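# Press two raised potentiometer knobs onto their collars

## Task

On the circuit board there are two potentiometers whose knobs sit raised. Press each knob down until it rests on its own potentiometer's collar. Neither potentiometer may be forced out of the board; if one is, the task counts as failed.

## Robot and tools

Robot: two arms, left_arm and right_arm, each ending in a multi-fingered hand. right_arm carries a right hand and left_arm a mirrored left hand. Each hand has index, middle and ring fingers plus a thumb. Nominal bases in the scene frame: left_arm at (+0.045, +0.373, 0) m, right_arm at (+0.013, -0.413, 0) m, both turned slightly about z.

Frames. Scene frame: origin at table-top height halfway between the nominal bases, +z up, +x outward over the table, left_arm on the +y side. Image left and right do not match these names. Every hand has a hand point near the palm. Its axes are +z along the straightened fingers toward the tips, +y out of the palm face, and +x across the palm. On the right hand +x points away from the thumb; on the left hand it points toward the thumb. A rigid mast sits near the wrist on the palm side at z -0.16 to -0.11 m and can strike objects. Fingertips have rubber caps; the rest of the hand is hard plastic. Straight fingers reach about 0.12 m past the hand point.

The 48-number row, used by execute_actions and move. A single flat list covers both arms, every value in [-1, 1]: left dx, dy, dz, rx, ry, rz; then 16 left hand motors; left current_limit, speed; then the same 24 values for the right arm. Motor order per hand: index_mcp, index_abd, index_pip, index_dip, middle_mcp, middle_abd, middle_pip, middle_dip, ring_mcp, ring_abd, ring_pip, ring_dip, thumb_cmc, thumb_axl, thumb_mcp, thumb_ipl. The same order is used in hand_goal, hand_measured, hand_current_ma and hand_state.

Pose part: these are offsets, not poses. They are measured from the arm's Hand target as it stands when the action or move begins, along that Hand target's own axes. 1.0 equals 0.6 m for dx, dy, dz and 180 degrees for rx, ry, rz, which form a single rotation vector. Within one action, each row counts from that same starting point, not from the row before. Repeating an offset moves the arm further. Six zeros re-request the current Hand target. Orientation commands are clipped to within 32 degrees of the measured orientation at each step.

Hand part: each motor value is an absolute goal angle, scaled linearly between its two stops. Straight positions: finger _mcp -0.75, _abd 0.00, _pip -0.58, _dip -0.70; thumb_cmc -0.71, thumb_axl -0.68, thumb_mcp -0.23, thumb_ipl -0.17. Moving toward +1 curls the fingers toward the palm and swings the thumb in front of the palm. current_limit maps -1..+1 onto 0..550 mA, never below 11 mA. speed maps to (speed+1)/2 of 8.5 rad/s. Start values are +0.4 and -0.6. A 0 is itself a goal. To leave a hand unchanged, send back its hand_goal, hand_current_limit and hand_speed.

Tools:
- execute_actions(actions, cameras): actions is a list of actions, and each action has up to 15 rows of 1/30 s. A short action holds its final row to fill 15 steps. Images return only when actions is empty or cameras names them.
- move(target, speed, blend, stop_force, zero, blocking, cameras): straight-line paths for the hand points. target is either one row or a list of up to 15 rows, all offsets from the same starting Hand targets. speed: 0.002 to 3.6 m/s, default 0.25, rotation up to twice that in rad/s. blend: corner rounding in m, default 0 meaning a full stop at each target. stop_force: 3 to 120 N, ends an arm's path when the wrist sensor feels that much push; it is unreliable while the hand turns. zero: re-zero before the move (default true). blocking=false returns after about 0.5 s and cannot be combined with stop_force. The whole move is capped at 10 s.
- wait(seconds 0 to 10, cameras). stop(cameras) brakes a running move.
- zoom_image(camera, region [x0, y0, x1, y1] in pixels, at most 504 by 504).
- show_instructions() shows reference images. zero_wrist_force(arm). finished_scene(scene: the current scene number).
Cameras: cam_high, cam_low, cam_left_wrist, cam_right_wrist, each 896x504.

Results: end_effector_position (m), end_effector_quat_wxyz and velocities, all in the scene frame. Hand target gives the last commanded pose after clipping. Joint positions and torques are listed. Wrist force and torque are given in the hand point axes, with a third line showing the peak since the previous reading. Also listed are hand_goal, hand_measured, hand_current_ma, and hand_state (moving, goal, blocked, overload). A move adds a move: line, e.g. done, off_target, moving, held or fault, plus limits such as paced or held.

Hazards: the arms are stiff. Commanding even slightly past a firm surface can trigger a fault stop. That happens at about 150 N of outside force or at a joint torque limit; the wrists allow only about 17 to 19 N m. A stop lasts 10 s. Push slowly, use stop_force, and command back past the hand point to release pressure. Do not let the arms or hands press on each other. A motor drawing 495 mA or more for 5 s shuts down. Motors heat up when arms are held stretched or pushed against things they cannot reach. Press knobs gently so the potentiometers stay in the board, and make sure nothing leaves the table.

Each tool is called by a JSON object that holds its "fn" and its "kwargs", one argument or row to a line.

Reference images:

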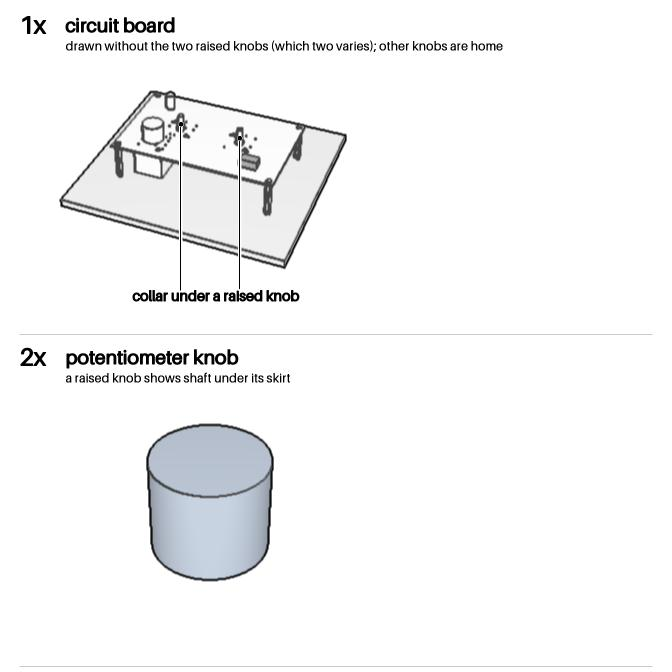

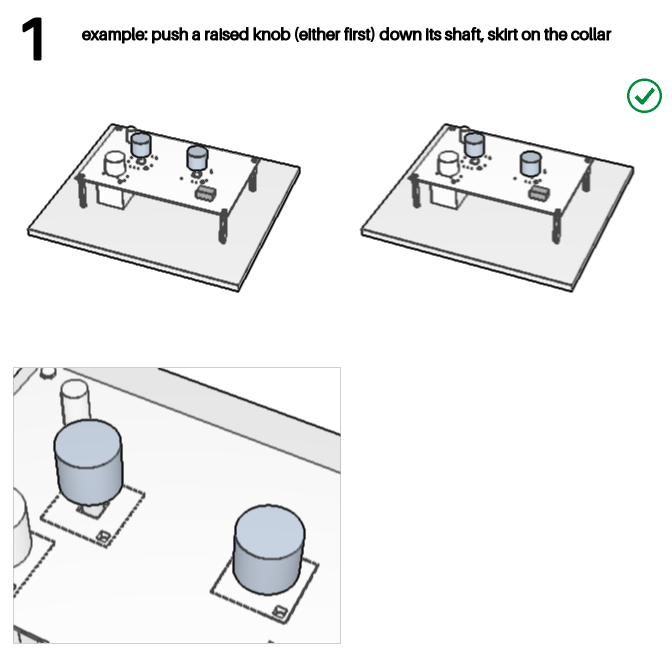

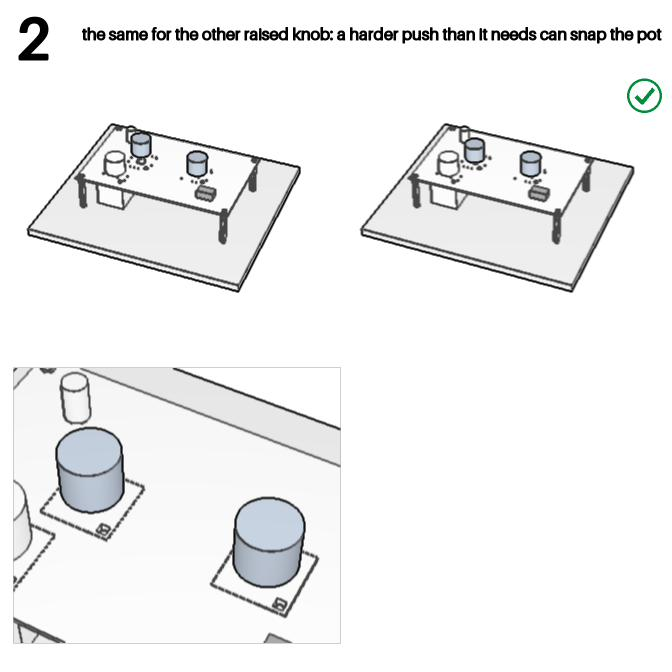

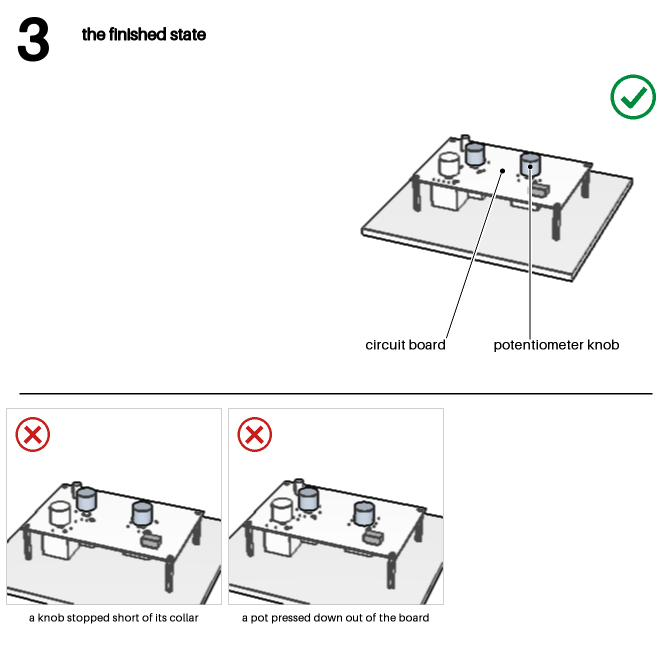

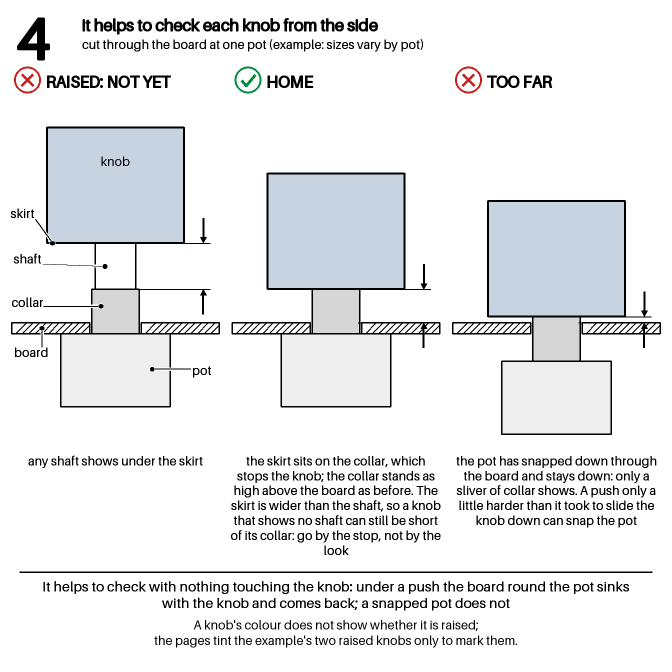

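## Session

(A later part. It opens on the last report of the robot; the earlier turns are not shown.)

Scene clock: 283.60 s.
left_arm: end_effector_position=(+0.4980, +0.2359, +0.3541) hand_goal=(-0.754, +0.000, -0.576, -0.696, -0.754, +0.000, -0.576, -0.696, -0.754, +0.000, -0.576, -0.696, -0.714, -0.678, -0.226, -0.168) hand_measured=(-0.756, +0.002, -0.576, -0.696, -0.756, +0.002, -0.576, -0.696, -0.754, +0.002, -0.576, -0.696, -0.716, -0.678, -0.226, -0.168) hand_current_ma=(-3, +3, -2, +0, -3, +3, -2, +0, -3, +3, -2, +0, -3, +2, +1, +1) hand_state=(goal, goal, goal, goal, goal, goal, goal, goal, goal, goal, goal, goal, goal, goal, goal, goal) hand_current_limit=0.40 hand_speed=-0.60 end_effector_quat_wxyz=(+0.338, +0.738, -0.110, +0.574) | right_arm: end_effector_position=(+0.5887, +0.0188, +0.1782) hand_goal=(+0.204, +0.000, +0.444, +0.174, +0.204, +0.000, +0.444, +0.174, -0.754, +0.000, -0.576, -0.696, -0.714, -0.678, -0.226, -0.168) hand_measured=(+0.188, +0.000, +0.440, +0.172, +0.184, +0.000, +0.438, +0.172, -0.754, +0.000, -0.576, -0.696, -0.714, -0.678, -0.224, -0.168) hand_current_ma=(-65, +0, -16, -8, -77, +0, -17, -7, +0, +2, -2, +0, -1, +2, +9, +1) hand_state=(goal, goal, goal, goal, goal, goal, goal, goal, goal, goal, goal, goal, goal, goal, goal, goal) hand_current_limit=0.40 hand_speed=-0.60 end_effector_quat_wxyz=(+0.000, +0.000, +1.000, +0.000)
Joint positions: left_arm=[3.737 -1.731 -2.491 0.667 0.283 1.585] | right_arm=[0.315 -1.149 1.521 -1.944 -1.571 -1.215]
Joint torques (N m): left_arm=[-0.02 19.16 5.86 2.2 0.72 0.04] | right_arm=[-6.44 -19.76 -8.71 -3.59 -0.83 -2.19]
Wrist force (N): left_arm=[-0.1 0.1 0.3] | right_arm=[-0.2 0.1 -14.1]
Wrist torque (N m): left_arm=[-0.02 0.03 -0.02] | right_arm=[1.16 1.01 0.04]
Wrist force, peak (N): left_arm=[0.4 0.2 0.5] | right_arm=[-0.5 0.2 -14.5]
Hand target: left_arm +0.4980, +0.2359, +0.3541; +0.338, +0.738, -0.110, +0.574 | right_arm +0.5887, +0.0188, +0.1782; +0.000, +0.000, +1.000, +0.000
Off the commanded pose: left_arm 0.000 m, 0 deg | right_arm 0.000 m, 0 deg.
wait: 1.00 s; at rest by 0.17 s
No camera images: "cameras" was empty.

{"fn": "move", "kwargs": {
  "target": [
    [0,0,0,0,0,0,-0.754,0,-0.576,-0.696,-0.754,0,-0.576,-0.696,-0.754,0,-0.576,-0.696,-0.714,-0.678,-0.226,-0.168,0.4,-0.6,0,0,-0.05,0,0,0,0.205,0,0.445,0.174,0.205,0,0.445,0.174,-0.754,0,-0.576,-0.696,-0.714,-0.678,-0.226,-0.168,0.4,-0.6],
    [0,0,0,0,0,0,-0.754,0,-0.576,-0.696,-0.754,0,-0.576,-0.696,-0.754,0,-0.576,-0.696,-0.714,-0.678,-0.226,-0.168,0.4,-0.6,0.0867,0.0733,-0.05,0,0,0,0.205,0,0.445,0.174,0.205,0,0.445,0.174,-0.754,0,-0.576,-0.696,-0.714,-0.678,-0.226,-0.168,0.4,-0.6]
  ],
  "speed": 0.05,
  "blend": 0.005,
  "cameras": ["cam_low","cam_right_wrist","cam_high"]
}}

{"fn": "zoom_image", "kwargs": {
  "camera": "cam_right_wrist",
  "region": [280, 0, 480, 130]
}}

{"fn": "zoom_image", "kwargs": {
  "camera": "cam_low",
  "region": [450, 250, 520, 306]
}}

{"fn": "zoom_image", "kwargs": {
  "camera": "cam_high",
  "region": [350, 150, 490, 270]
}}

Scene clock: 303.10 s.
left_arm: end_effector_position=(+0.4980, +0.2359, +0.3541) hand_goal=(-0.754, +0.000, -0.576, -0.696, -0.754, +0.000, -0.576, -0.696, -0.754, +0.000, -0.576, -0.696, -0.714, -0.678, -0.226, -0.168) hand_measured=(-0.756, +0.002, -0.576, -0.696, -0.756, +0.002, -0.576, -0.696, -0.754, +0.002, -0.576, -0.696, -0.716, -0.678, -0.226, -0.168) hand_current_ma=(-3, +3, -2, +0, -3, +3, -2, +0, -3, +3, -2, +0, -3, +2, +1, +1) hand_state=(goal, goal, goal, goal, goal, goal, goal, goal, goal, goal, goal, goal, goal, goal, goal, goal) hand_current_limit=0.40 hand_speed=-0.60 end_effector_quat_wxyz=(+0.338, +0.738, -0.110, +0.574) | right_arm: end_effector_position=(+0.5369, +0.0627, +0.2082) hand_goal=(+0.204, +0.000, +0.444, +0.174, +0.204, +0.000, +0.444, +0.174, -0.754, +0.000, -0.576, -0.696, -0.714, -0.678, -0.226, -0.168) hand_measured=(+0.188, +0.000, +0.440, +0.172, +0.184, +0.000, +0.438, +0.172, -0.754, +0.000, -0.576, -0.696, -0.714, -0.678, -0.224, -0.168) hand_current_ma=(-65, +0, -16, -8, -77, +0, -17, -7, +0, -1, -2, +0, -1, +2, +9, +1) hand_state=(goal, goal, goal, goal, goal, goal, goal, goal, goal, goal, goal, goal, goal, goal, goal, goal) hand_current_limit=0.40 hand_speed=-0.60 end_effector_quat_wxyz=(+0.000, +0.000, +1.000, +0.000)
Joint positions: left_arm=[3.737 -1.731 -2.491 0.667 0.283 1.585] | right_arm=[0.411 -1.212 1.531 -1.89 -1.571 -1.119]
Joint torques (N m): left_arm=[-0.71 19.38 4.74 2.26 0.96 0.08] | right_arm=[17.17 -49.55 -15.76 -4.37 -1.06 2.15]
Wrist force (N): left_arm=[0.0 0.1 0.4] | right_arm=[-0.6 0.4 0.3]
Wrist torque (N m): left_arm=[-0.03 0.01 -0.01] | right_arm=[0.01 0.05 -0.05]
Wrist force, peak (N): left_arm=[0.3 0.2 0.5] | right_arm=[-0.5 0.2 -14.5]
Hand target: left_arm +0.4980, +0.2359, +0.3541; +0.338, +0.738, -0.110, +0.574 | right_arm +0.5367, +0.0628, +0.2082; +0.000, +0.000, +1.000, +0.000
Off the commanded pose: left_arm 0.000 m, 0 deg | right_arm 0.000 m, 0 deg.
move: done
Images, in order (width x height): cam_high 896x504, cam_low 896x504, cam_right_wrist 896x504.

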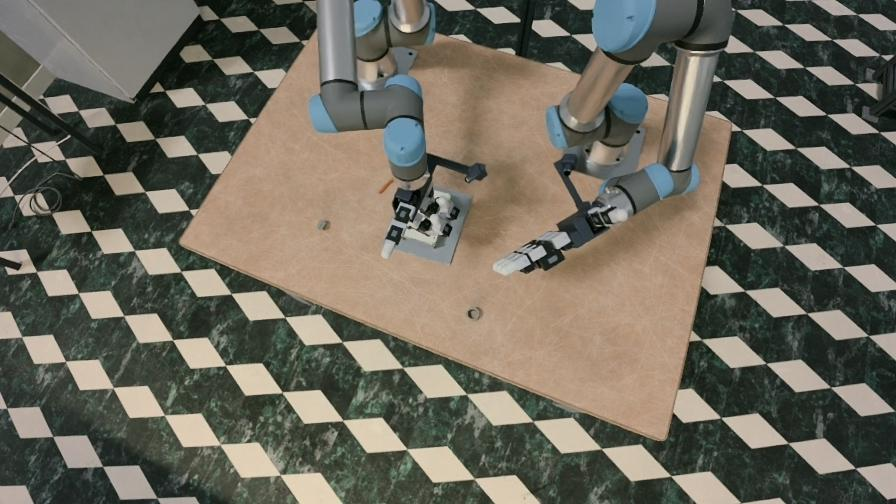

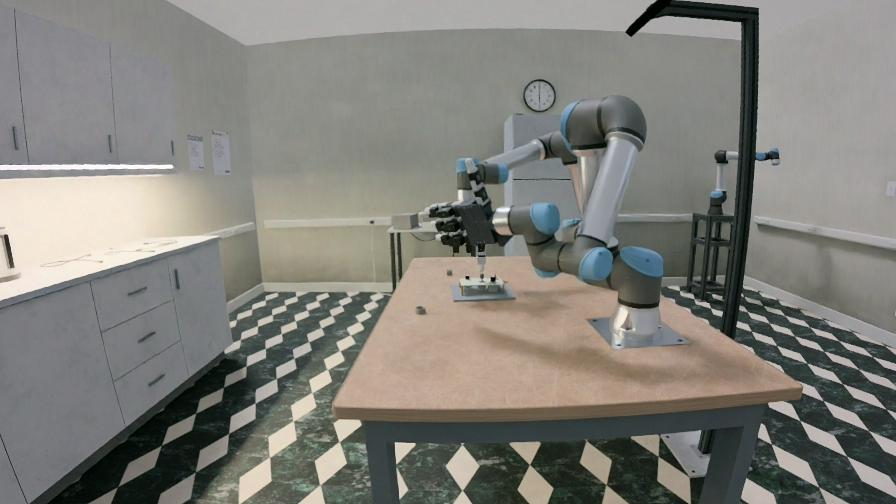

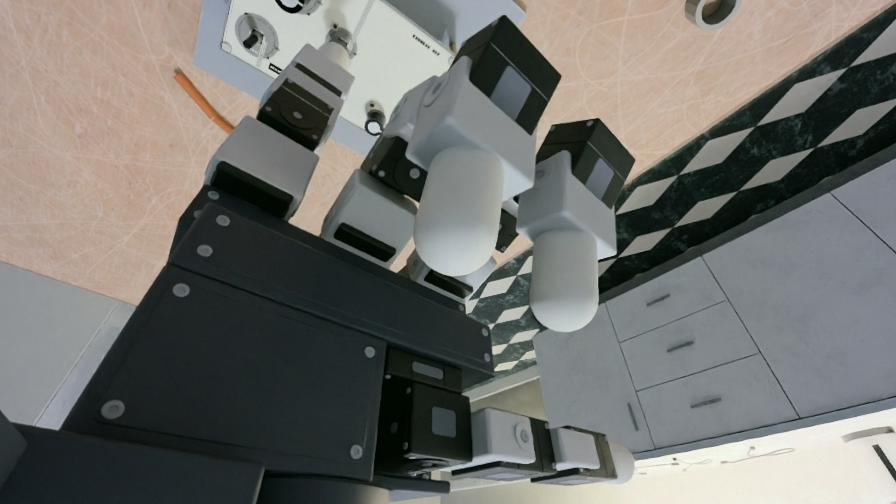

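Scaled by 2.520 from the camera's 896x504 image, which has a finer 1280x720 frame.

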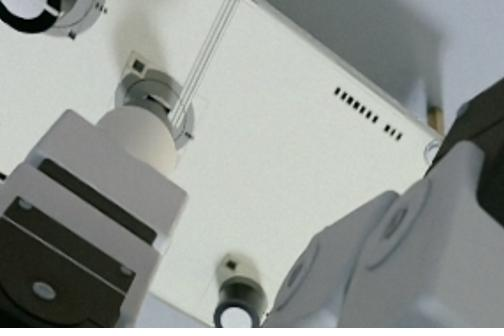

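Scaled by 7.200 from the camera's 896x504 image, which has a finer 1280x720 frame.

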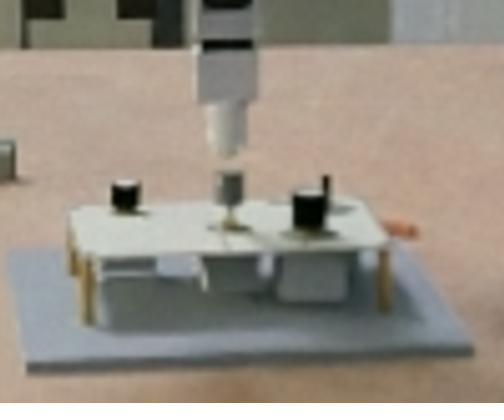

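Scaled by 3.600 from the camera's 896x504 image, which has a finer 1280x720 frame.

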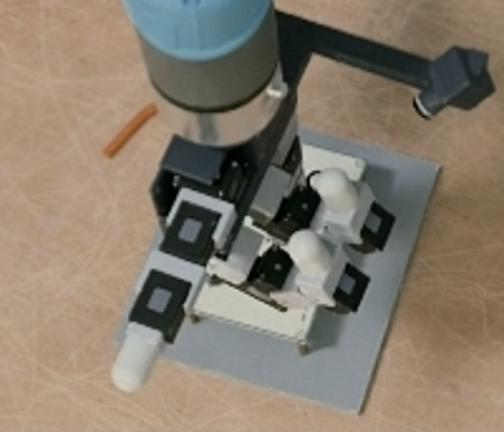

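{"fn": "zoom_image", "kwargs": {
  "camera": "cam_right_wrist",
  "region": [310, 0, 390, 70]
}}

{"fn": "zoom_image", "kwargs": {
  "camera": "cam_low",
  "region": [460, 256, 505, 300]
}}

Scaled by 6.300 from the camera's 896x504 image, which has a finer 1280x720 frame.

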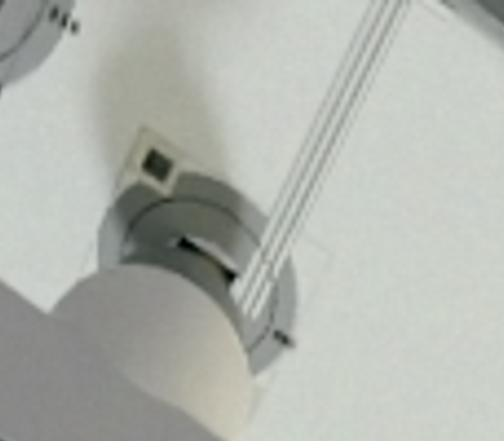

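Scaled by 11.200 from the camera's 896x504 image, which has a finer 1280x720 frame.

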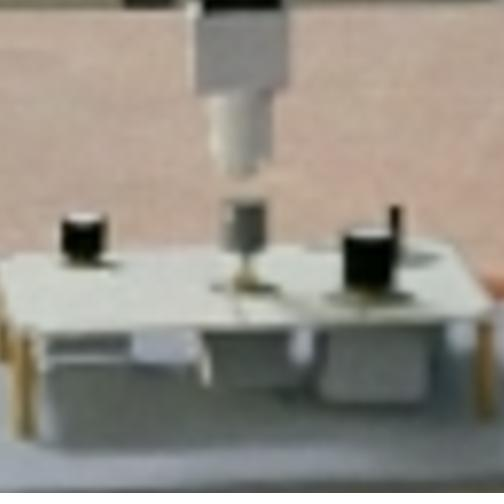

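{"fn": "move", "kwargs": {
  "target": [0,0,0,0,0,0,-0.754,0,-0.576,-0.696,-0.754,0,-0.576,-0.696,-0.754,0,-0.576,-0.696,-0.714,-0.678,-0.226,-0.168,0.4,-0.6,0.0017,-0.015,0,0,0,0,0.205,0,0.445,0.174,0.205,0,0.445,0.174,-0.754,0,-0.576,-0.696,-0.714,-0.678,-0.226,-0.168,0.4,-0.6],
  "speed": 0.03,
  "stop_force": 4,
  "cameras": ["cam_low","cam_right_wrist"]
}}

{"fn": "zoom_image", "kwargs": {
  "camera": "cam_right_wrist",
  "region": [310, 0, 390, 70]
}}

{"fn": "zoom_image", "kwargs": {
  "camera": "cam_low",
  "region": [460, 256, 505, 300]
}}

Scene clock: 322.53 s.
left_arm: end_effector_position=(+0.4980, +0.2359, +0.3541) hand_goal=(-0.754, +0.000, -0.576, -0.696, -0.754, +0.000, -0.576, -0.696, -0.754, +0.000, -0.576, -0.696, -0.714, -0.678, -0.226, -0.168) hand_measured=(-0.756, +0.002, -0.576, -0.696, -0.756, +0.002, -0.576, -0.696, -0.754, +0.002, -0.576, -0.696, -0.716, -0.678, -0.226, -0.168) hand_current_ma=(-3, +3, -2, +0, -3, +3, -2, +0, -3, +3, -2, +0, -3, +2, +1, +1) hand_state=(goal, goal, goal, goal, goal, goal, goal, goal, goal, goal, goal, goal, goal, goal, goal, goal) hand_current_limit=0.40 hand_speed=-0.60 end_effector_quat_wxyz=(+0.338, +0.738, -0.110, +0.574) | right_arm: end_effector_position=(+0.5357, +0.0538, +0.2082) hand_goal=(+0.204, +0.000, +0.444, +0.174, +0.204, +0.000, +0.444, +0.174, -0.754, +0.000, -0.576, -0.696, -0.714, -0.678, -0.226, -0.168) hand_measured=(+0.188, +0.000, +0.440, +0.172, +0.184, +0.000, +0.438, +0.172, -0.754, +0.000, -0.576, -0.696, -0.714, -0.678, -0.224, -0.168) hand_current_ma=(-65, +0, -16, -8, -77, +0, -17, -7, +0, -1, -2, +0, -1, +2, +9, +1) hand_state=(goal, goal, goal, goal, goal, goal, goal, goal, goal, goal, goal, goal, goal, goal, goal, goal) hand_current_limit=0.40 hand_speed=-0.60 end_effector_quat_wxyz=(+0.000, +0.000, +1.000, +0.000)
Joint positions: left_arm=[3.737 -1.731 -2.491 0.667 0.283 1.585] | right_arm=[0.399 -1.227 1.551 -1.896 -1.571 -1.131]
Joint torques (N m): left_arm=[-0.82 19.1 5.7 2.24 1.1 0.11] | right_arm=[-14.32 -47.97 -15.53 -4.42 -0.13 -2.11]
Wrist force (N): left_arm=[-0.1 0.0 0.3] | right_arm=[-1.0 0.4 0.2]
Wrist torque (N m): left_arm=[-0.03 0.02 -0.01] | right_arm=[0.02 0.12 -0.09]
Wrist force, peak (N): left_arm=[0.3 0.2 0.5] | right_arm=[-1.0 0.6 0.5]
Hand target: left_arm +0.4980, +0.2359, +0.3541; +0.338, +0.738, -0.110, +0.574 | right_arm +0.5357, +0.0538, +0.2082; +0.000, +0.000, +1.000, +0.000
Off the commanded pose: left_arm 0.000 m, 0 deg | right_arm 0.000 m, 0 deg.
move: done
Images, in order (width x height): cam_low 896x504, cam_right_wrist 896x504.

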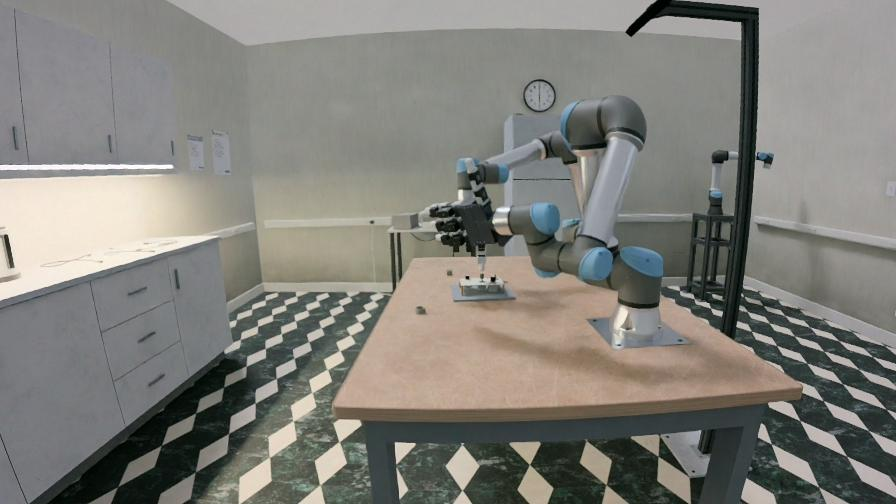

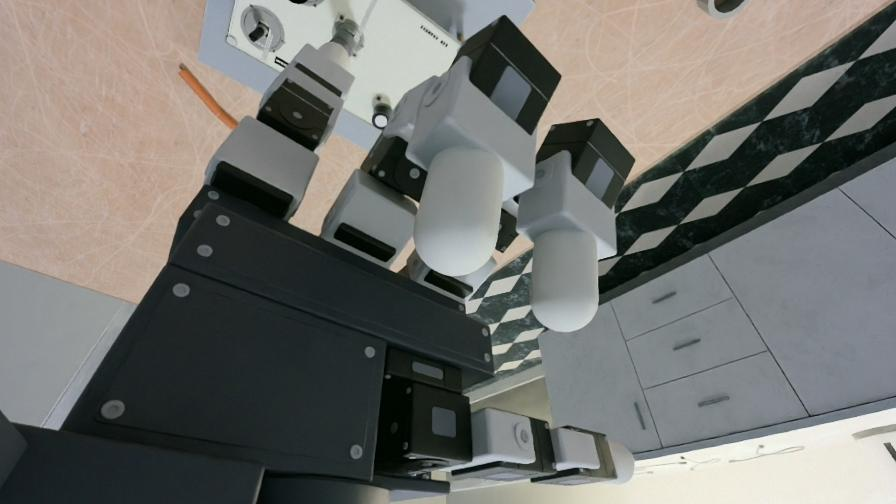

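Scaled by 6.300 from the camera's 896x504 image, which has a finer 1280x720 frame.

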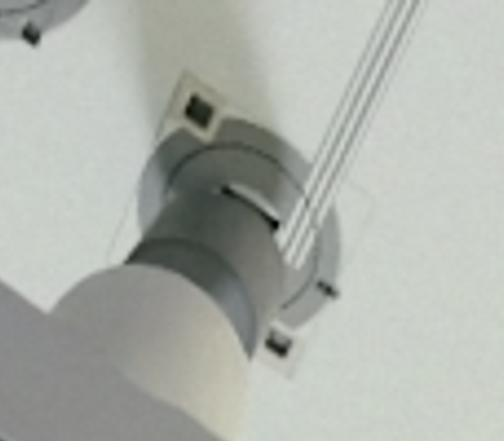

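Scaled by 11.200 from the camera's 896x504 image, which has a finer 1280x720 frame.

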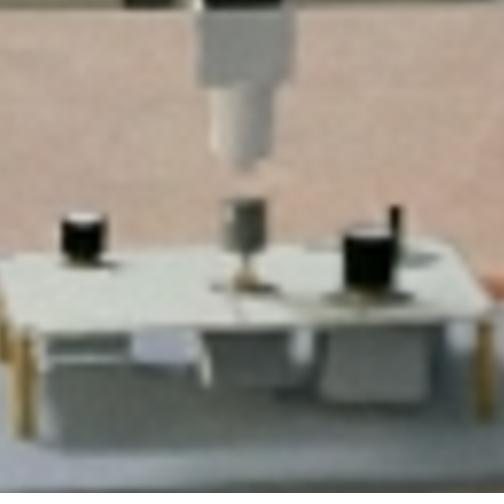

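{"fn": "move", "kwargs": {
  "target": [0,0,0,0,0,0,-0.754,0,-0.576,-0.696,-0.754,0,-0.576,-0.696,-0.754,0,-0.576,-0.696,-0.714,-0.678,-0.226,-0.168,0.4,-0.6,0,0,0.035,0,0,0,0.205,0,0.445,0.174,0.205,0,0.445,0.174,-0.754,0,-0.576,-0.696,-0.714,-0.678,-0.226,-0.168,0.4,-0.6],
  "speed": 0.01,
  "stop_force": 4,
  "cameras": ["cam_low","cam_right_wrist"]
}}

{"fn": "zoom_image", "kwargs": {
  "camera": "cam_right_wrist",
  "region": [310, 0, 390, 70]
}}

{"fn": "zoom_image", "kwargs": {
  "camera": "cam_low",
  "region": [460, 256, 505, 300]
}}

Scene clock: 331.33 s.
left_arm: end_effector_position=(+0.4980, +0.2359, +0.3541) hand_goal=(-0.754, +0.000, -0.576, -0.696, -0.754, +0.000, -0.576, -0.696, -0.754, +0.000, -0.576, -0.696, -0.714, -0.678, -0.226, -0.168) hand_measured=(-0.756, +0.002, -0.576, -0.696, -0.756, +0.002, -0.576, -0.696, -0.754, +0.002, -0.576, -0.696, -0.716, -0.678, -0.226, -0.168) hand_current_ma=(-3, +3, -2, +0, -3, +3, -2, +0, -3, +3, -2, +0, -3, +2, +1, +1) hand_state=(goal, goal, goal, goal, goal, goal, goal, goal, goal, goal, goal, goal, goal, goal, goal, goal) hand_current_limit=0.40 hand_speed=-0.60 end_effector_quat_wxyz=(+0.338, +0.738, -0.110, +0.574) | right_arm: end_effector_position=(+0.5357, +0.0538, +0.1970) hand_goal=(+0.204, +0.000, +0.444, +0.174, +0.204, +0.000, +0.444, +0.174, -0.754, +0.000, -0.576, -0.696, -0.714, -0.678, -0.226, -0.168) hand_measured=(+0.188, +0.000, +0.440, +0.172, +0.184, +0.000, +0.438, +0.172, -0.754, +0.000, -0.576, -0.696, -0.714, -0.678, -0.224, -0.168) hand_current_ma=(-65, +0, -16, -8, -77, +0, -17, -7, +0, +0, -2, +0, -1, +2, +9, +1) hand_state=(goal, goal, goal, goal, goal, goal, goal, goal, goal, goal, goal, goal, goal, goal, goal, goal) hand_current_limit=0.40 hand_speed=-0.60 end_effector_quat_wxyz=(+0.000, +0.000, +1.000, +0.000)
Joint positions: left_arm=[3.737 -1.731 -2.491 0.667 0.283 1.585] | right_arm=[0.399 -1.218 1.569 -1.923 -1.571 -1.131]
Joint torques (N m): left_arm=[-0.89 18.94 5.89 2.36 1.03 -0.04] | right_arm=[-13.05 -46.19 -27.77 -0.32 1.69 -2.14]
Wrist force (N): left_arm=[0.0 0.3 0.5] | right_arm=[-0.8 0.3 -4.3]
Wrist torque (N m): left_arm=[-0.01 0.01 -0.01] | right_arm=[0.34 0.37 -0.07]
Wrist force, peak (N): left_arm=[0.1 0.0 0.7] | right_arm=[-0.7 0.3 -5.3]
Hand target: left_arm +0.4980, +0.2359, +0.3541; +0.338, +0.738, -0.110, +0.574 | right_arm +0.5357, +0.0538, +0.1970; +0.000, +0.000, +1.000, +0.000 (not the last commanded pose)
Off the commanded pose: left_arm 0.000 m, 0 deg | right_arm 0.010 m, 0 deg.
move: contact (right_arm)
Images, in order (width x height): cam_low 896x504, cam_right_wrist 896x504.

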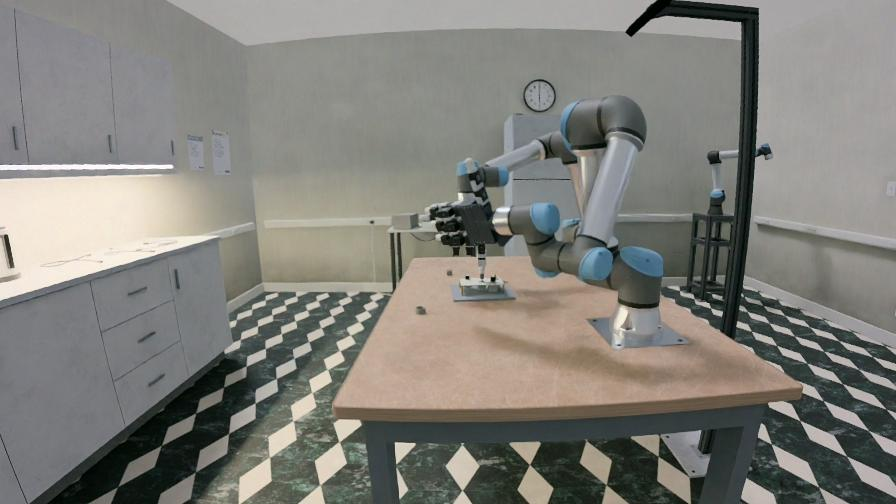

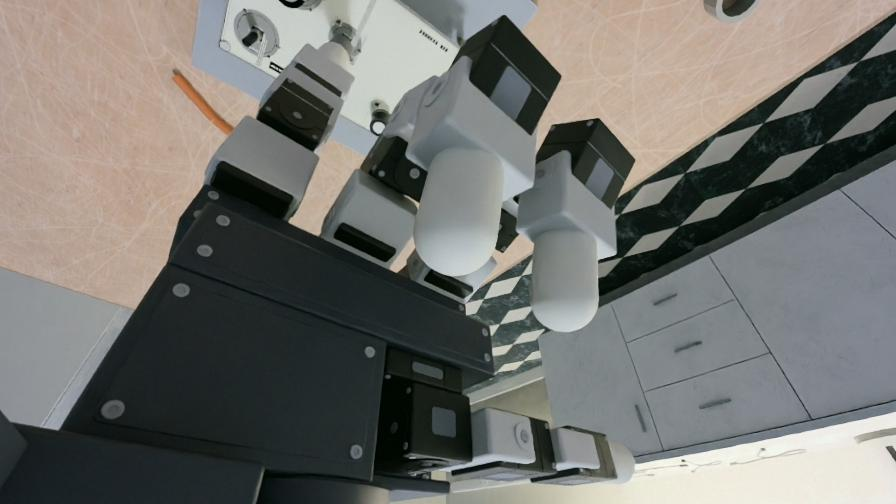

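Scaled by 6.300 from the camera's 896x504 image, which has a finer 1280x720 frame.

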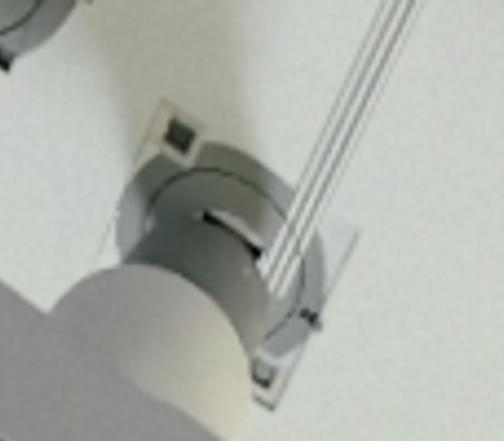

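Scaled by 11.200 from the camera's 896x504 image, which has a finer 1280x720 frame.

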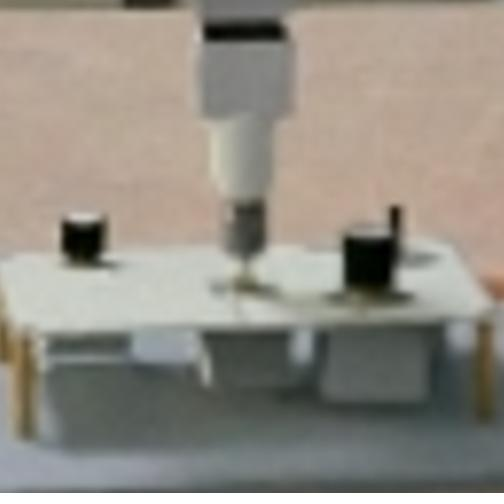

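{"fn": "move", "kwargs": {
  "target": [0,0,0,0,0,0,-0.754,0,-0.576,-0.696,-0.754,0,-0.576,-0.696,-0.754,0,-0.576,-0.696,-0.714,-0.678,-0.226,-0.168,0.4,-0.6,0,0,0.00167,0,0,0,0.205,0,0.445,0.174,0.205,0,0.445,0.174,-0.754,0,-0.576,-0.696,-0.714,-0.678,-0.226,-0.168,0.4,-0.6],
  "speed": 0.004,
  "stop_force": 9,
  "zero": false,
  "cameras": []
}}

{"fn": "move", "kwargs": {
  "target": [0,0,0,0,0,0,-0.754,0,-0.576,-0.696,-0.754,0,-0.576,-0.696,-0.754,0,-0.576,-0.696,-0.714,-0.678,-0.226,-0.168,0.4,-0.6,0,0,0.00167,0,0,0,0.205,0,0.445,0.174,0.205,0,0.445,0.174,-0.754,0,-0.576,-0.696,-0.714,-0.678,-0.226,-0.168,0.4,-0.6],
  "speed": 0.004,
  "stop_force": 12,
  "zero": false,
  "cameras": []
}}

{"fn": "move", "kwargs": {
  "target": [0,0,0,0,0,0,-0.754,0,-0.576,-0.696,-0.754,0,-0.576,-0.696,-0.754,0,-0.576,-0.696,-0.714,-0.678,-0.226,-0.168,0.4,-0.6,0,0,0.00167,0,0,0,0.205,0,0.445,0.174,0.205,0,0.445,0.174,-0.754,0,-0.576,-0.696,-0.714,-0.678,-0.226,-0.168,0.4,-0.6],
  "speed": 0.004,
  "stop_force": 14,
  "zero": false,
  "cameras": []
}}

Scene clock: 342.23 s.
left_arm: end_effector_position=(+0.4980, +0.2359, +0.3541) hand_goal=(-0.754, +0.000, -0.576, -0.696, -0.754, +0.000, -0.576, -0.696, -0.754, +0.000, -0.576, -0.696, -0.714, -0.678, -0.226, -0.168) hand_measured=(-0.756, +0.002, -0.576, -0.696, -0.756, +0.002, -0.576, -0.696, -0.754, +0.002, -0.576, -0.696, -0.716, -0.678, -0.226, -0.168) hand_current_ma=(-3, +3, -2, +0, -3, +3, -2, +0, -3, +3, -2, +0, -3, +2, +1, +1) hand_state=(goal, goal, goal, goal, goal, goal, goal, goal, goal, goal, goal, goal, goal, goal, goal, goal) hand_current_limit=0.40 hand_speed=-0.60 end_effector_quat_wxyz=(+0.338, +0.738, -0.110, +0.574) | right_arm: end_effector_position=(+0.5357, +0.0538, +0.1960) hand_goal=(+0.204, +0.000, +0.444, +0.174, +0.204, +0.000, +0.444, +0.174, -0.754, +0.000, -0.576, -0.696, -0.714, -0.678, -0.226, -0.168) hand_measured=(+0.188, +0.000, +0.440, +0.172, +0.184, +0.000, +0.438, +0.172, -0.754, +0.000, -0.576, -0.696, -0.714, -0.678, -0.224, -0.168) hand_current_ma=(-65, +0, -16, -8, -77, +0, -17, -7, +0, +0, -2, +0, -1, +2, +9, +1) hand_state=(goal, goal, goal, goal, goal, goal, goal, goal, goal, goal, goal, goal, goal, goal, goal, goal) hand_current_limit=0.40 hand_speed=-0.60 end_effector_quat_wxyz=(+0.000, +0.000, +1.000, +0.000)
Joint positions: left_arm=[3.737 -1.731 -2.491 0.667 0.283 1.585] | right_arm=[0.399 -1.217 1.571 -1.925 -1.571 -1.131]
Joint torques (N m): left_arm=[-1.68 19.06 6.17 2.23 1.12 0.21] | right_arm=[-8.73 -20.75 -11.44 -3.95 1.67 -2.21]
Wrist force (N): left_arm=[-0.1 0.1 0.2] | right_arm=[-0.7 0.2 -7.1]
Wrist torque (N m): left_arm=[-0.01 0.01 -0.01] | right_arm=[0.58 0.57 -0.07]
Wrist force, peak (N): left_arm=[-0.1 0.4 0.5] | right_arm=[-0.6 0.3 -7.4]
Hand target: left_arm +0.4980, +0.2359, +0.3541; +0.338, +0.738, -0.110, +0.574 | right_arm +0.5357, +0.0538, +0.1960; +0.000, +0.000, +1.000, +0.000
Off the commanded pose: left_arm 0.000 m, 0 deg | right_arm 0.000 m, 0 deg.
move: done
No camera images: "cameras" was empty.

Scene clock: 343.47 s.
left_arm: end_effector_position=(+0.4980, +0.2359, +0.3541) hand_goal=(-0.754, +0.000, -0.576, -0.696, -0.754, +0.000, -0.576, -0.696, -0.754, +0.000, -0.576, -0.696, -0.714, -0.678, -0.226, -0.168) hand_measured=(-0.756, +0.002, -0.576, -0.696, -0.756, +0.002, -0.576, -0.696, -0.754, +0.002, -0.576, -0.696, -0.716, -0.678, -0.226, -0.168) hand_current_ma=(-3, +3, -2, +0, -3, +3, -2, +0, -3, +3, -2, +0, -3, +2, +1, +1) hand_state=(goal, goal, goal, goal, goal, goal, goal, goal, goal, goal, goal, goal, goal, goal, goal, goal) hand_current_limit=0.40 hand_speed=-0.60 end_effector_quat_wxyz=(+0.338, +0.738, -0.110, +0.574) | right_arm: end_effector_position=(+0.5357, +0.0538, +0.1950) hand_goal=(+0.204, +0.000, +0.444, +0.174, +0.204, +0.000, +0.444, +0.174, -0.754, +0.000, -0.576, -0.696, -0.714, -0.678, -0.226, -0.168) hand_measured=(+0.188, +0.000, +0.440, +0.172, +0.184, +0.000, +0.438, +0.172, -0.754, +0.000, -0.576, -0.696, -0.714, -0.678, -0.224, -0.168) hand_current_ma=(-65, +0, -16, -8, -77, +0, -17, -7, +0, +1, -2, +0, -1, +2, +9, +1) hand_state=(goal, goal, goal, goal, goal, goal, goal, goal, goal, goal, goal, goal, goal, goal, goal, goal) hand_current_limit=0.40 hand_speed=-0.60 end_effector_quat_wxyz=(+0.000, +0.000, +1.000, +0.000)
Joint positions: left_arm=[3.737 -1.731 -2.491 0.667 0.283 1.585] | right_arm=[0.399 -1.216 1.572 -1.928 -1.571 -1.131]
Joint torques (N m): left_arm=[-0.35 19.02 6.32 2.2 1.22 0] | right_arm=[-7.33 -19.33 -10.45 -3.76 1.67 -2.03]
Wrist force (N): left_arm=[-0.1 0.0 0.2] | right_arm=[-0.5 0.1 -10.0]
Wrist torque (N m): left_arm=[-0.01 0.01 0.00] | right_arm=[0.85 0.81 -0.06]
Wrist force, peak (N): left_arm=[0.3 0.2 0.4] | right_arm=[-0.6 0.4 -11.0]
Hand target: left_arm +0.4980, +0.2359, +0.3541; +0.338, +0.738, -0.110, +0.574 | right_arm +0.5357, +0.0538, +0.1950; +0.000, +0.000, +1.000, +0.000
Off the commanded pose: left_arm 0.000 m, 0 deg | right_arm 0.000 m, 0 deg.
move: done
No camera images: "cameras" was empty.

Scene clock: 344.63 s.
left_arm: end_effector_position=(+0.4980, +0.2359, +0.3541) hand_goal=(-0.754, +0.000, -0.576, -0.696, -0.754, +0.000, -0.576, -0.696, -0.754, +0.000, -0.576, -0.696, -0.714, -0.678, -0.226, -0.168) hand_measured=(-0.756, +0.002, -0.576, -0.696, -0.756, +0.002, -0.576, -0.696, -0.754, +0.002, -0.576, -0.696, -0.716, -0.678, -0.226, -0.168) hand_current_ma=(-3, +3, -2, +0, -3, +3, -2, +0, -3, +3, -2, +0, -3, +2, +1, +1) hand_state=(goal, goal, goal, goal, goal, goal, goal, goal, goal, goal, goal, goal, goal, goal, goal, goal) hand_current_limit=0.40 hand_speed=-0.60 end_effector_quat_wxyz=(+0.338, +0.738, -0.110, +0.574) | right_arm: end_effector_position=(+0.5357, +0.0538, +0.1940) hand_goal=(+0.204, +0.000, +0.444, +0.174, +0.204, +0.000, +0.444, +0.174, -0.754, +0.000, -0.576, -0.696, -0.714, -0.678, -0.226, -0.168) hand_measured=(+0.188, +0.000, +0.440, +0.172, +0.184, +0.000, +0.438, +0.172, -0.754, +0.000, -0.576, -0.696, -0.714, -0.678, -0.224, -0.168) hand_current_ma=(-65, +0, -16, -8, -77, +0, -17, -7, -2, +1, -2, +0, -1, +2, +9, +1) hand_state=(goal, goal, goal, goal, goal, goal, goal, goal, goal, goal, goal, goal, goal, goal, goal, goal) hand_current_limit=0.40 hand_speed=-0.60 end_effector_quat_wxyz=(+0.001, +0.000, +1.000, +0.000)
Joint positions: left_arm=[3.737 -1.731 -2.491 0.667 0.283 1.585] | right_arm=[0.399 -1.216 1.574 -1.93 -1.571 -1.131]
Joint torques (N m): left_arm=[-0.28 18.35 5.47 2.54 1.04 0.02] | right_arm=[-6.66 -18.59 -10.67 -2.91 1.57 -2.05]
Wrist force (N): left_arm=[0.1 0.3 0.4] | right_arm=[-0.9 0.0 -14.2]
Wrist torque (N m): left_arm=[-0.01 0.00 0.00] | right_arm=[1.11 1.03 -0.09]
Wrist force, peak (N): left_arm=[0.1 -0.4 0.4] | right_arm=[-0.8 0.2 -14.4]
Hand target: left_arm +0.4980, +0.2359, +0.3541; +0.338, +0.738, -0.110, +0.574 | right_arm +0.5357, +0.0538, +0.1940; +0.001, +0.000, +1.000, +0.000
Off the commanded pose: left_arm 0.000 m, 0 deg | right_arm 0.000 m, 0 deg.
move: contact (right_arm)
No camera images: "cameras" was empty.

{"fn": "move", "kwargs": {
  "target": [0,0,0,0,0,0,-0.754,0,-0.576,-0.696,-0.754,0,-0.576,-0.696,-0.754,0,-0.576,-0.696,-0.714,-0.678,-0.226,-0.168,0.4,-0.6,0,0,0.00167,0,0,0,0.205,0,0.445,0.174,0.205,0,0.445,0.174,-0.754,0,-0.576,-0.696,-0.714,-0.678,-0.226,-0.168,0.4,-0.6],
  "speed": 0.003,
  "stop_force": 20,
  "zero": false,
  "cameras": ["cam_right_wrist"]
}}

{"fn": "zoom_image", "kwargs": {
  "camera": "cam_right_wrist",
  "region": [310, 0, 390, 70]
}}

Scene clock: 350.03 s.
left_arm: end_effector_position=(+0.4980, +0.2359, +0.3541) hand_goal=(-0.754, +0.000, -0.576, -0.696, -0.754, +0.000, -0.576, -0.696, -0.754, +0.000, -0.576, -0.696, -0.714, -0.678, -0.226, -0.168) hand_measured=(-0.756, +0.002, -0.576, -0.696, -0.756, +0.002, -0.576, -0.696, -0.754, +0.002, -0.576, -0.696, -0.716, -0.678, -0.226, -0.168) hand_current_ma=(-3, +3, -2, +0, -3, +3, -2, +0, -3, +3, -2, +0, -3, +2, +1, +1) hand_state=(goal, goal, goal, goal, goal, goal, goal, goal, goal, goal, goal, goal, goal, goal, goal, goal) hand_current_limit=0.40 hand_speed=-0.60 end_effector_quat_wxyz=(+0.338, +0.738, -0.110, +0.574) | right_arm: end_effector_position=(+0.5357, +0.0538, +0.1930) hand_goal=(+0.204, +0.000, +0.444, +0.174, +0.204, +0.000, +0.444, +0.174, -0.754, +0.000, -0.576, -0.696, -0.714, -0.678, -0.226, -0.168) hand_measured=(+0.188, +0.000, +0.440, +0.172, +0.184, +0.000, +0.438, +0.172, -0.758, -0.004, -0.580, -0.696, -0.714, -0.678, -0.224, -0.168) hand_current_ma=(-65, +0, -16, -8, -77, +0, -17, -7, -16, -8, -12, +0, -1, +2, +9, +1) hand_state=(goal, goal, goal, goal, goal, goal, goal, goal, goal, goal, goal, goal, goal, goal, goal, goal) hand_current_limit=0.40 hand_speed=-0.60 end_effector_quat_wxyz=(+0.001, +0.000, +1.000, +0.000)
Joint positions: left_arm=[3.737 -1.731 -2.491 0.667 0.283 1.585] | right_arm=[0.399 -1.215 1.575 -1.932 -1.571 -1.131]
Joint torques (N m): left_arm=[0.11 20.27 4.76 2.38 1.25 0.29] | right_arm=[-7.17 -14.77 -7.35 -3.2 1.57 -2.18]
Wrist force (N): left_arm=[0.1 0.2 0.0] | right_arm=[-1.0 -0.2 -17.2]
Wrist torque (N m): left_arm=[0.02 -0.01 0.00] | right_arm=[1.38 1.20 -0.11]
Wrist force, peak (N): left_arm=[0.0 0.0 0.7] | right_arm=[-1.1 0.0 -17.5]
Hand target: left_arm +0.4980, +0.2359, +0.3541; +0.338, +0.738, -0.110, +0.574 | right_arm +0.5357, +0.0538, +0.1930; +0.001, +0.000, +1.000, +0.000
Off the commanded pose: left_arm 0.000 m, 0 deg | right_arm 0.000 m, 0 deg.
move: done
Images, in order (width x height): cam_right_wrist 896x504.

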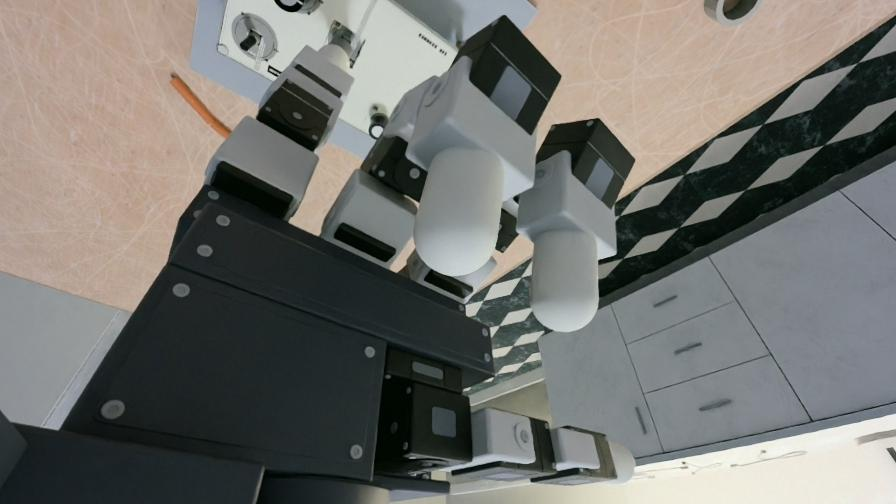

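Scaled by 6.300 from the camera's 896x504 image, which has a finer 1280x720 frame.

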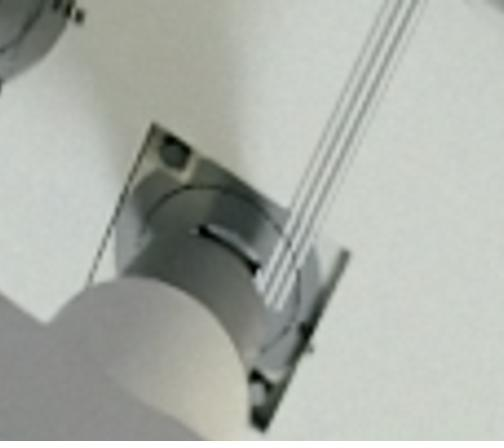

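{"fn": "move", "kwargs": {
  "target": [0,0,0,0,0,0,-0.754,0,-0.576,-0.696,-0.754,0,-0.576,-0.696,-0.754,0,-0.576,-0.696,-0.714,-0.678,-0.226,-0.168,0.4,-0.6,0,0,0.00167,0,0,0,0.205,0,0.445,0.174,0.205,0,0.445,0.174,-0.754,0,-0.576,-0.696,-0.714,-0.678,-0.226,-0.168,0.4,-0.6],
  "speed": 0.003,
  "stop_force": 23,
  "zero": false,
  "cameras": ["cam_low"]
}}

{"fn": "zoom_image", "kwargs": {
  "camera": "cam_low",
  "region": [460, 256, 505, 300]
}}

Scene clock: 355.40 s.
left_arm: end_effector_position=(+0.4980, +0.2359, +0.3541) hand_goal=(-0.754, +0.000, -0.576, -0.696, -0.754, +0.000, -0.576, -0.696, -0.754, +0.000, -0.576, -0.696, -0.714, -0.678, -0.226, -0.168) hand_measured=(-0.756, +0.002, -0.576, -0.696, -0.756, +0.002, -0.576, -0.696, -0.754, +0.002, -0.576, -0.696, -0.716, -0.678, -0.226, -0.168) hand_current_ma=(-3, +3, -2, +0, -3, +3, -2, +0, -3, +3, -2, +0, -3, +2, +1, +1) hand_state=(goal, goal, goal, goal, goal, goal, goal, goal, goal, goal, goal, goal, goal, goal, goal, goal) hand_current_limit=0.40 hand_speed=-0.60 end_effector_quat_wxyz=(+0.338, +0.738, -0.110, +0.574) | right_arm: end_effector_position=(+0.5357, +0.0538, +0.1920) hand_goal=(+0.204, +0.000, +0.444, +0.174, +0.204, +0.000, +0.444, +0.174, -0.754, +0.000, -0.576, -0.696, -0.714, -0.678, -0.226, -0.168) hand_measured=(+0.188, +0.000, +0.440, +0.172, +0.184, +0.000, +0.438, +0.172, -0.764, -0.010, -0.586, -0.698, -0.714, -0.678, -0.224, -0.168) hand_current_ma=(-65, +0, -16, -8, -77, +0, -17, -7, -37, -30, -32, -7, -1, +2, +9, +1) hand_state=(goal, goal, goal, goal, goal, goal, goal, goal, goal, goal, goal, goal, goal, goal, goal, goal) hand_current_limit=0.40 hand_speed=-0.60 end_effector_quat_wxyz=(+0.001, +0.000, +1.000, +0.000)
Joint positions: left_arm=[3.737 -1.731 -2.491 0.667 0.283 1.585] | right_arm=[0.399 -1.214 1.577 -1.935 -1.571 -1.131]
Joint torques (N m): left_arm=[1.06 20.07 6.01 2.56 1.3 0.1] | right_arm=[-6.64 -13.89 -5.39 -2.91 1.51 -2.13]
Wrist force (N): left_arm=[0.1 0.1 0.3] | right_arm=[-1.1 -0.1 -20.3]
Wrist torque (N m): left_arm=[-0.02 -0.01 0.00] | right_arm=[1.65 1.36 -0.12]
Wrist force, peak (N): left_arm=[0.2 -0.1 0.6] | right_arm=[-1.2 0.0 -20.6]
Hand target: left_arm +0.4980, +0.2359, +0.3541; +0.338, +0.738, -0.110, +0.574 | right_arm +0.5357, +0.0538, +0.1920; +0.001, +0.000, +1.000, +0.000
Off the commanded pose: left_arm 0.000 m, 0 deg | right_arm 0.000 m, 0 deg.
move: done
Images, in order (width x height): cam_low 896x504.

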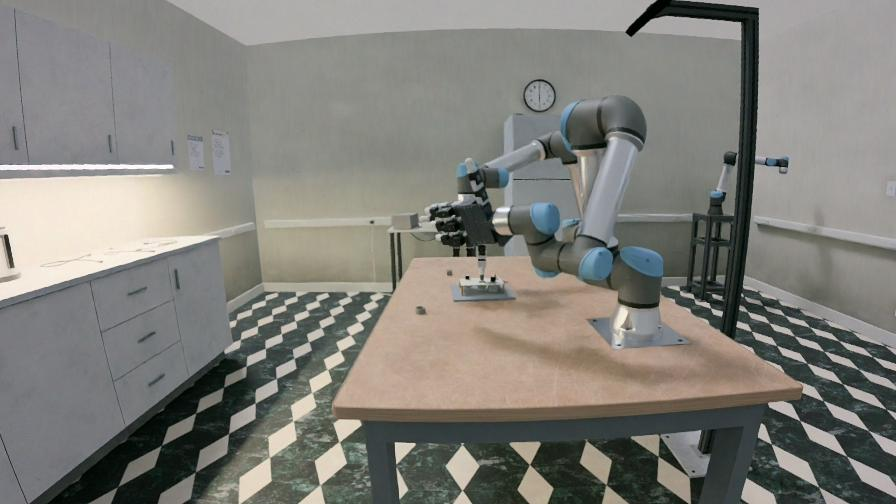

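Scaled by 11.200 from the camera's 896x504 image, which has a finer 1280x720 frame.

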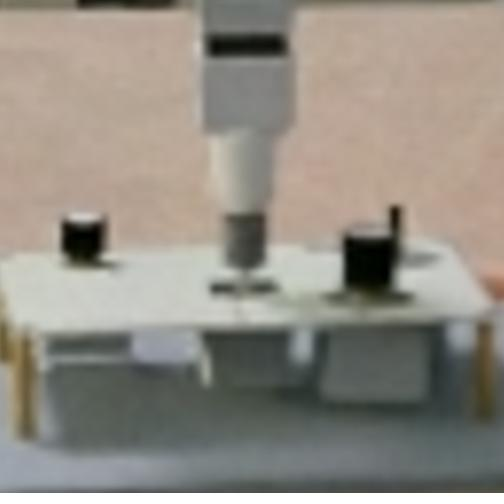

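{"fn": "move", "kwargs": {
  "target": [0,0,0,0,0,0,-0.754,0,-0.576,-0.696,-0.754,0,-0.576,-0.696,-0.754,0,-0.576,-0.696,-0.714,-0.678,-0.226,-0.168,0.4,-0.6,0,0,0.00167,0,0,0,0.205,0,0.445,0.174,0.205,0,0.445,0.174,-0.754,0,-0.576,-0.696,-0.714,-0.678,-0.226,-0.168,0.4,-0.6],
  "speed": 0.003,
  "stop_force": 26,
  "zero": false,
  "cameras": []
}}

Scene clock: 360.40 s.
left_arm: end_effector_position=(+0.4980, +0.2359, +0.3541) hand_goal=(-0.754, +0.000, -0.576, -0.696, -0.754, +0.000, -0.576, -0.696, -0.754, +0.000, -0.576, -0.696, -0.714, -0.678, -0.226, -0.168) hand_measured=(-0.756, +0.002, -0.576, -0.696, -0.756, +0.002, -0.576, -0.696, -0.754, +0.002, -0.576, -0.696, -0.716, -0.678, -0.226, -0.168) hand_current_ma=(-3, +3, -2, +0, -3, +3, -2, +0, -3, +3, -2, +0, -3, +2, +1, +1) hand_state=(goal, goal, goal, goal, goal, goal, goal, goal, goal, goal, goal, goal, goal, goal, goal, goal) hand_current_limit=0.40 hand_speed=-0.60 end_effector_quat_wxyz=(+0.338, +0.738, -0.110, +0.574) | right_arm: end_effector_position=(+0.5357, +0.0538, +0.1910) hand_goal=(+0.204, +0.000, +0.444, +0.174, +0.204, +0.000, +0.444, +0.174, -0.754, +0.000, -0.576, -0.696, -0.714, -0.678, -0.226, -0.168) hand_measured=(+0.188, +0.000, +0.440, +0.172, +0.184, +0.000, +0.438, +0.172, -0.766, -0.012, -0.588, -0.700, -0.714, -0.678, -0.224, -0.168) hand_current_ma=(-65, +0, -16, -8, -77, +0, -17, -7, -46, -38, -40, -11, -1, +2, +9, +1) hand_state=(goal, goal, goal, goal, goal, goal, goal, goal, goal, goal, goal, goal, goal, goal, goal, goal) hand_current_limit=0.40 hand_speed=-0.60 end_effector_quat_wxyz=(+0.001, +0.000, +1.000, +0.000)
Joint positions: left_arm=[3.737 -1.731 -2.491 0.667 0.283 1.585] | right_arm=[0.399 -1.213 1.579 -1.937 -1.571 -1.131]
Joint torques (N m): left_arm=[-0.62 19.82 6.33 2.38 1.46 -0.08] | right_arm=[-8.07 -12.87 -4.84 -2.88 1.54 -2.16]
Wrist force (N): left_arm=[0.1 0.0 0.0] | right_arm=[-1.1 -0.2 -20.6]
Wrist torque (N m): left_arm=[0.00 -0.02 0.01] | right_arm=[1.75 1.43 -0.14]
Wrist force, peak (N): left_arm=[-0.1 -0.2 0.5] | right_arm=[-1.2 -0.1 -21.8]
Hand target: left_arm +0.4980, +0.2359, +0.3541; +0.338, +0.738, -0.110, +0.574 | right_arm +0.5357, +0.0538, +0.1910; +0.001, +0.000, +1.000, +0.000
Off the commanded pose: left_arm 0.000 m, 0 deg | right_arm 0.000 m, 0 deg.
move: done
No camera images: "cameras" was empty.


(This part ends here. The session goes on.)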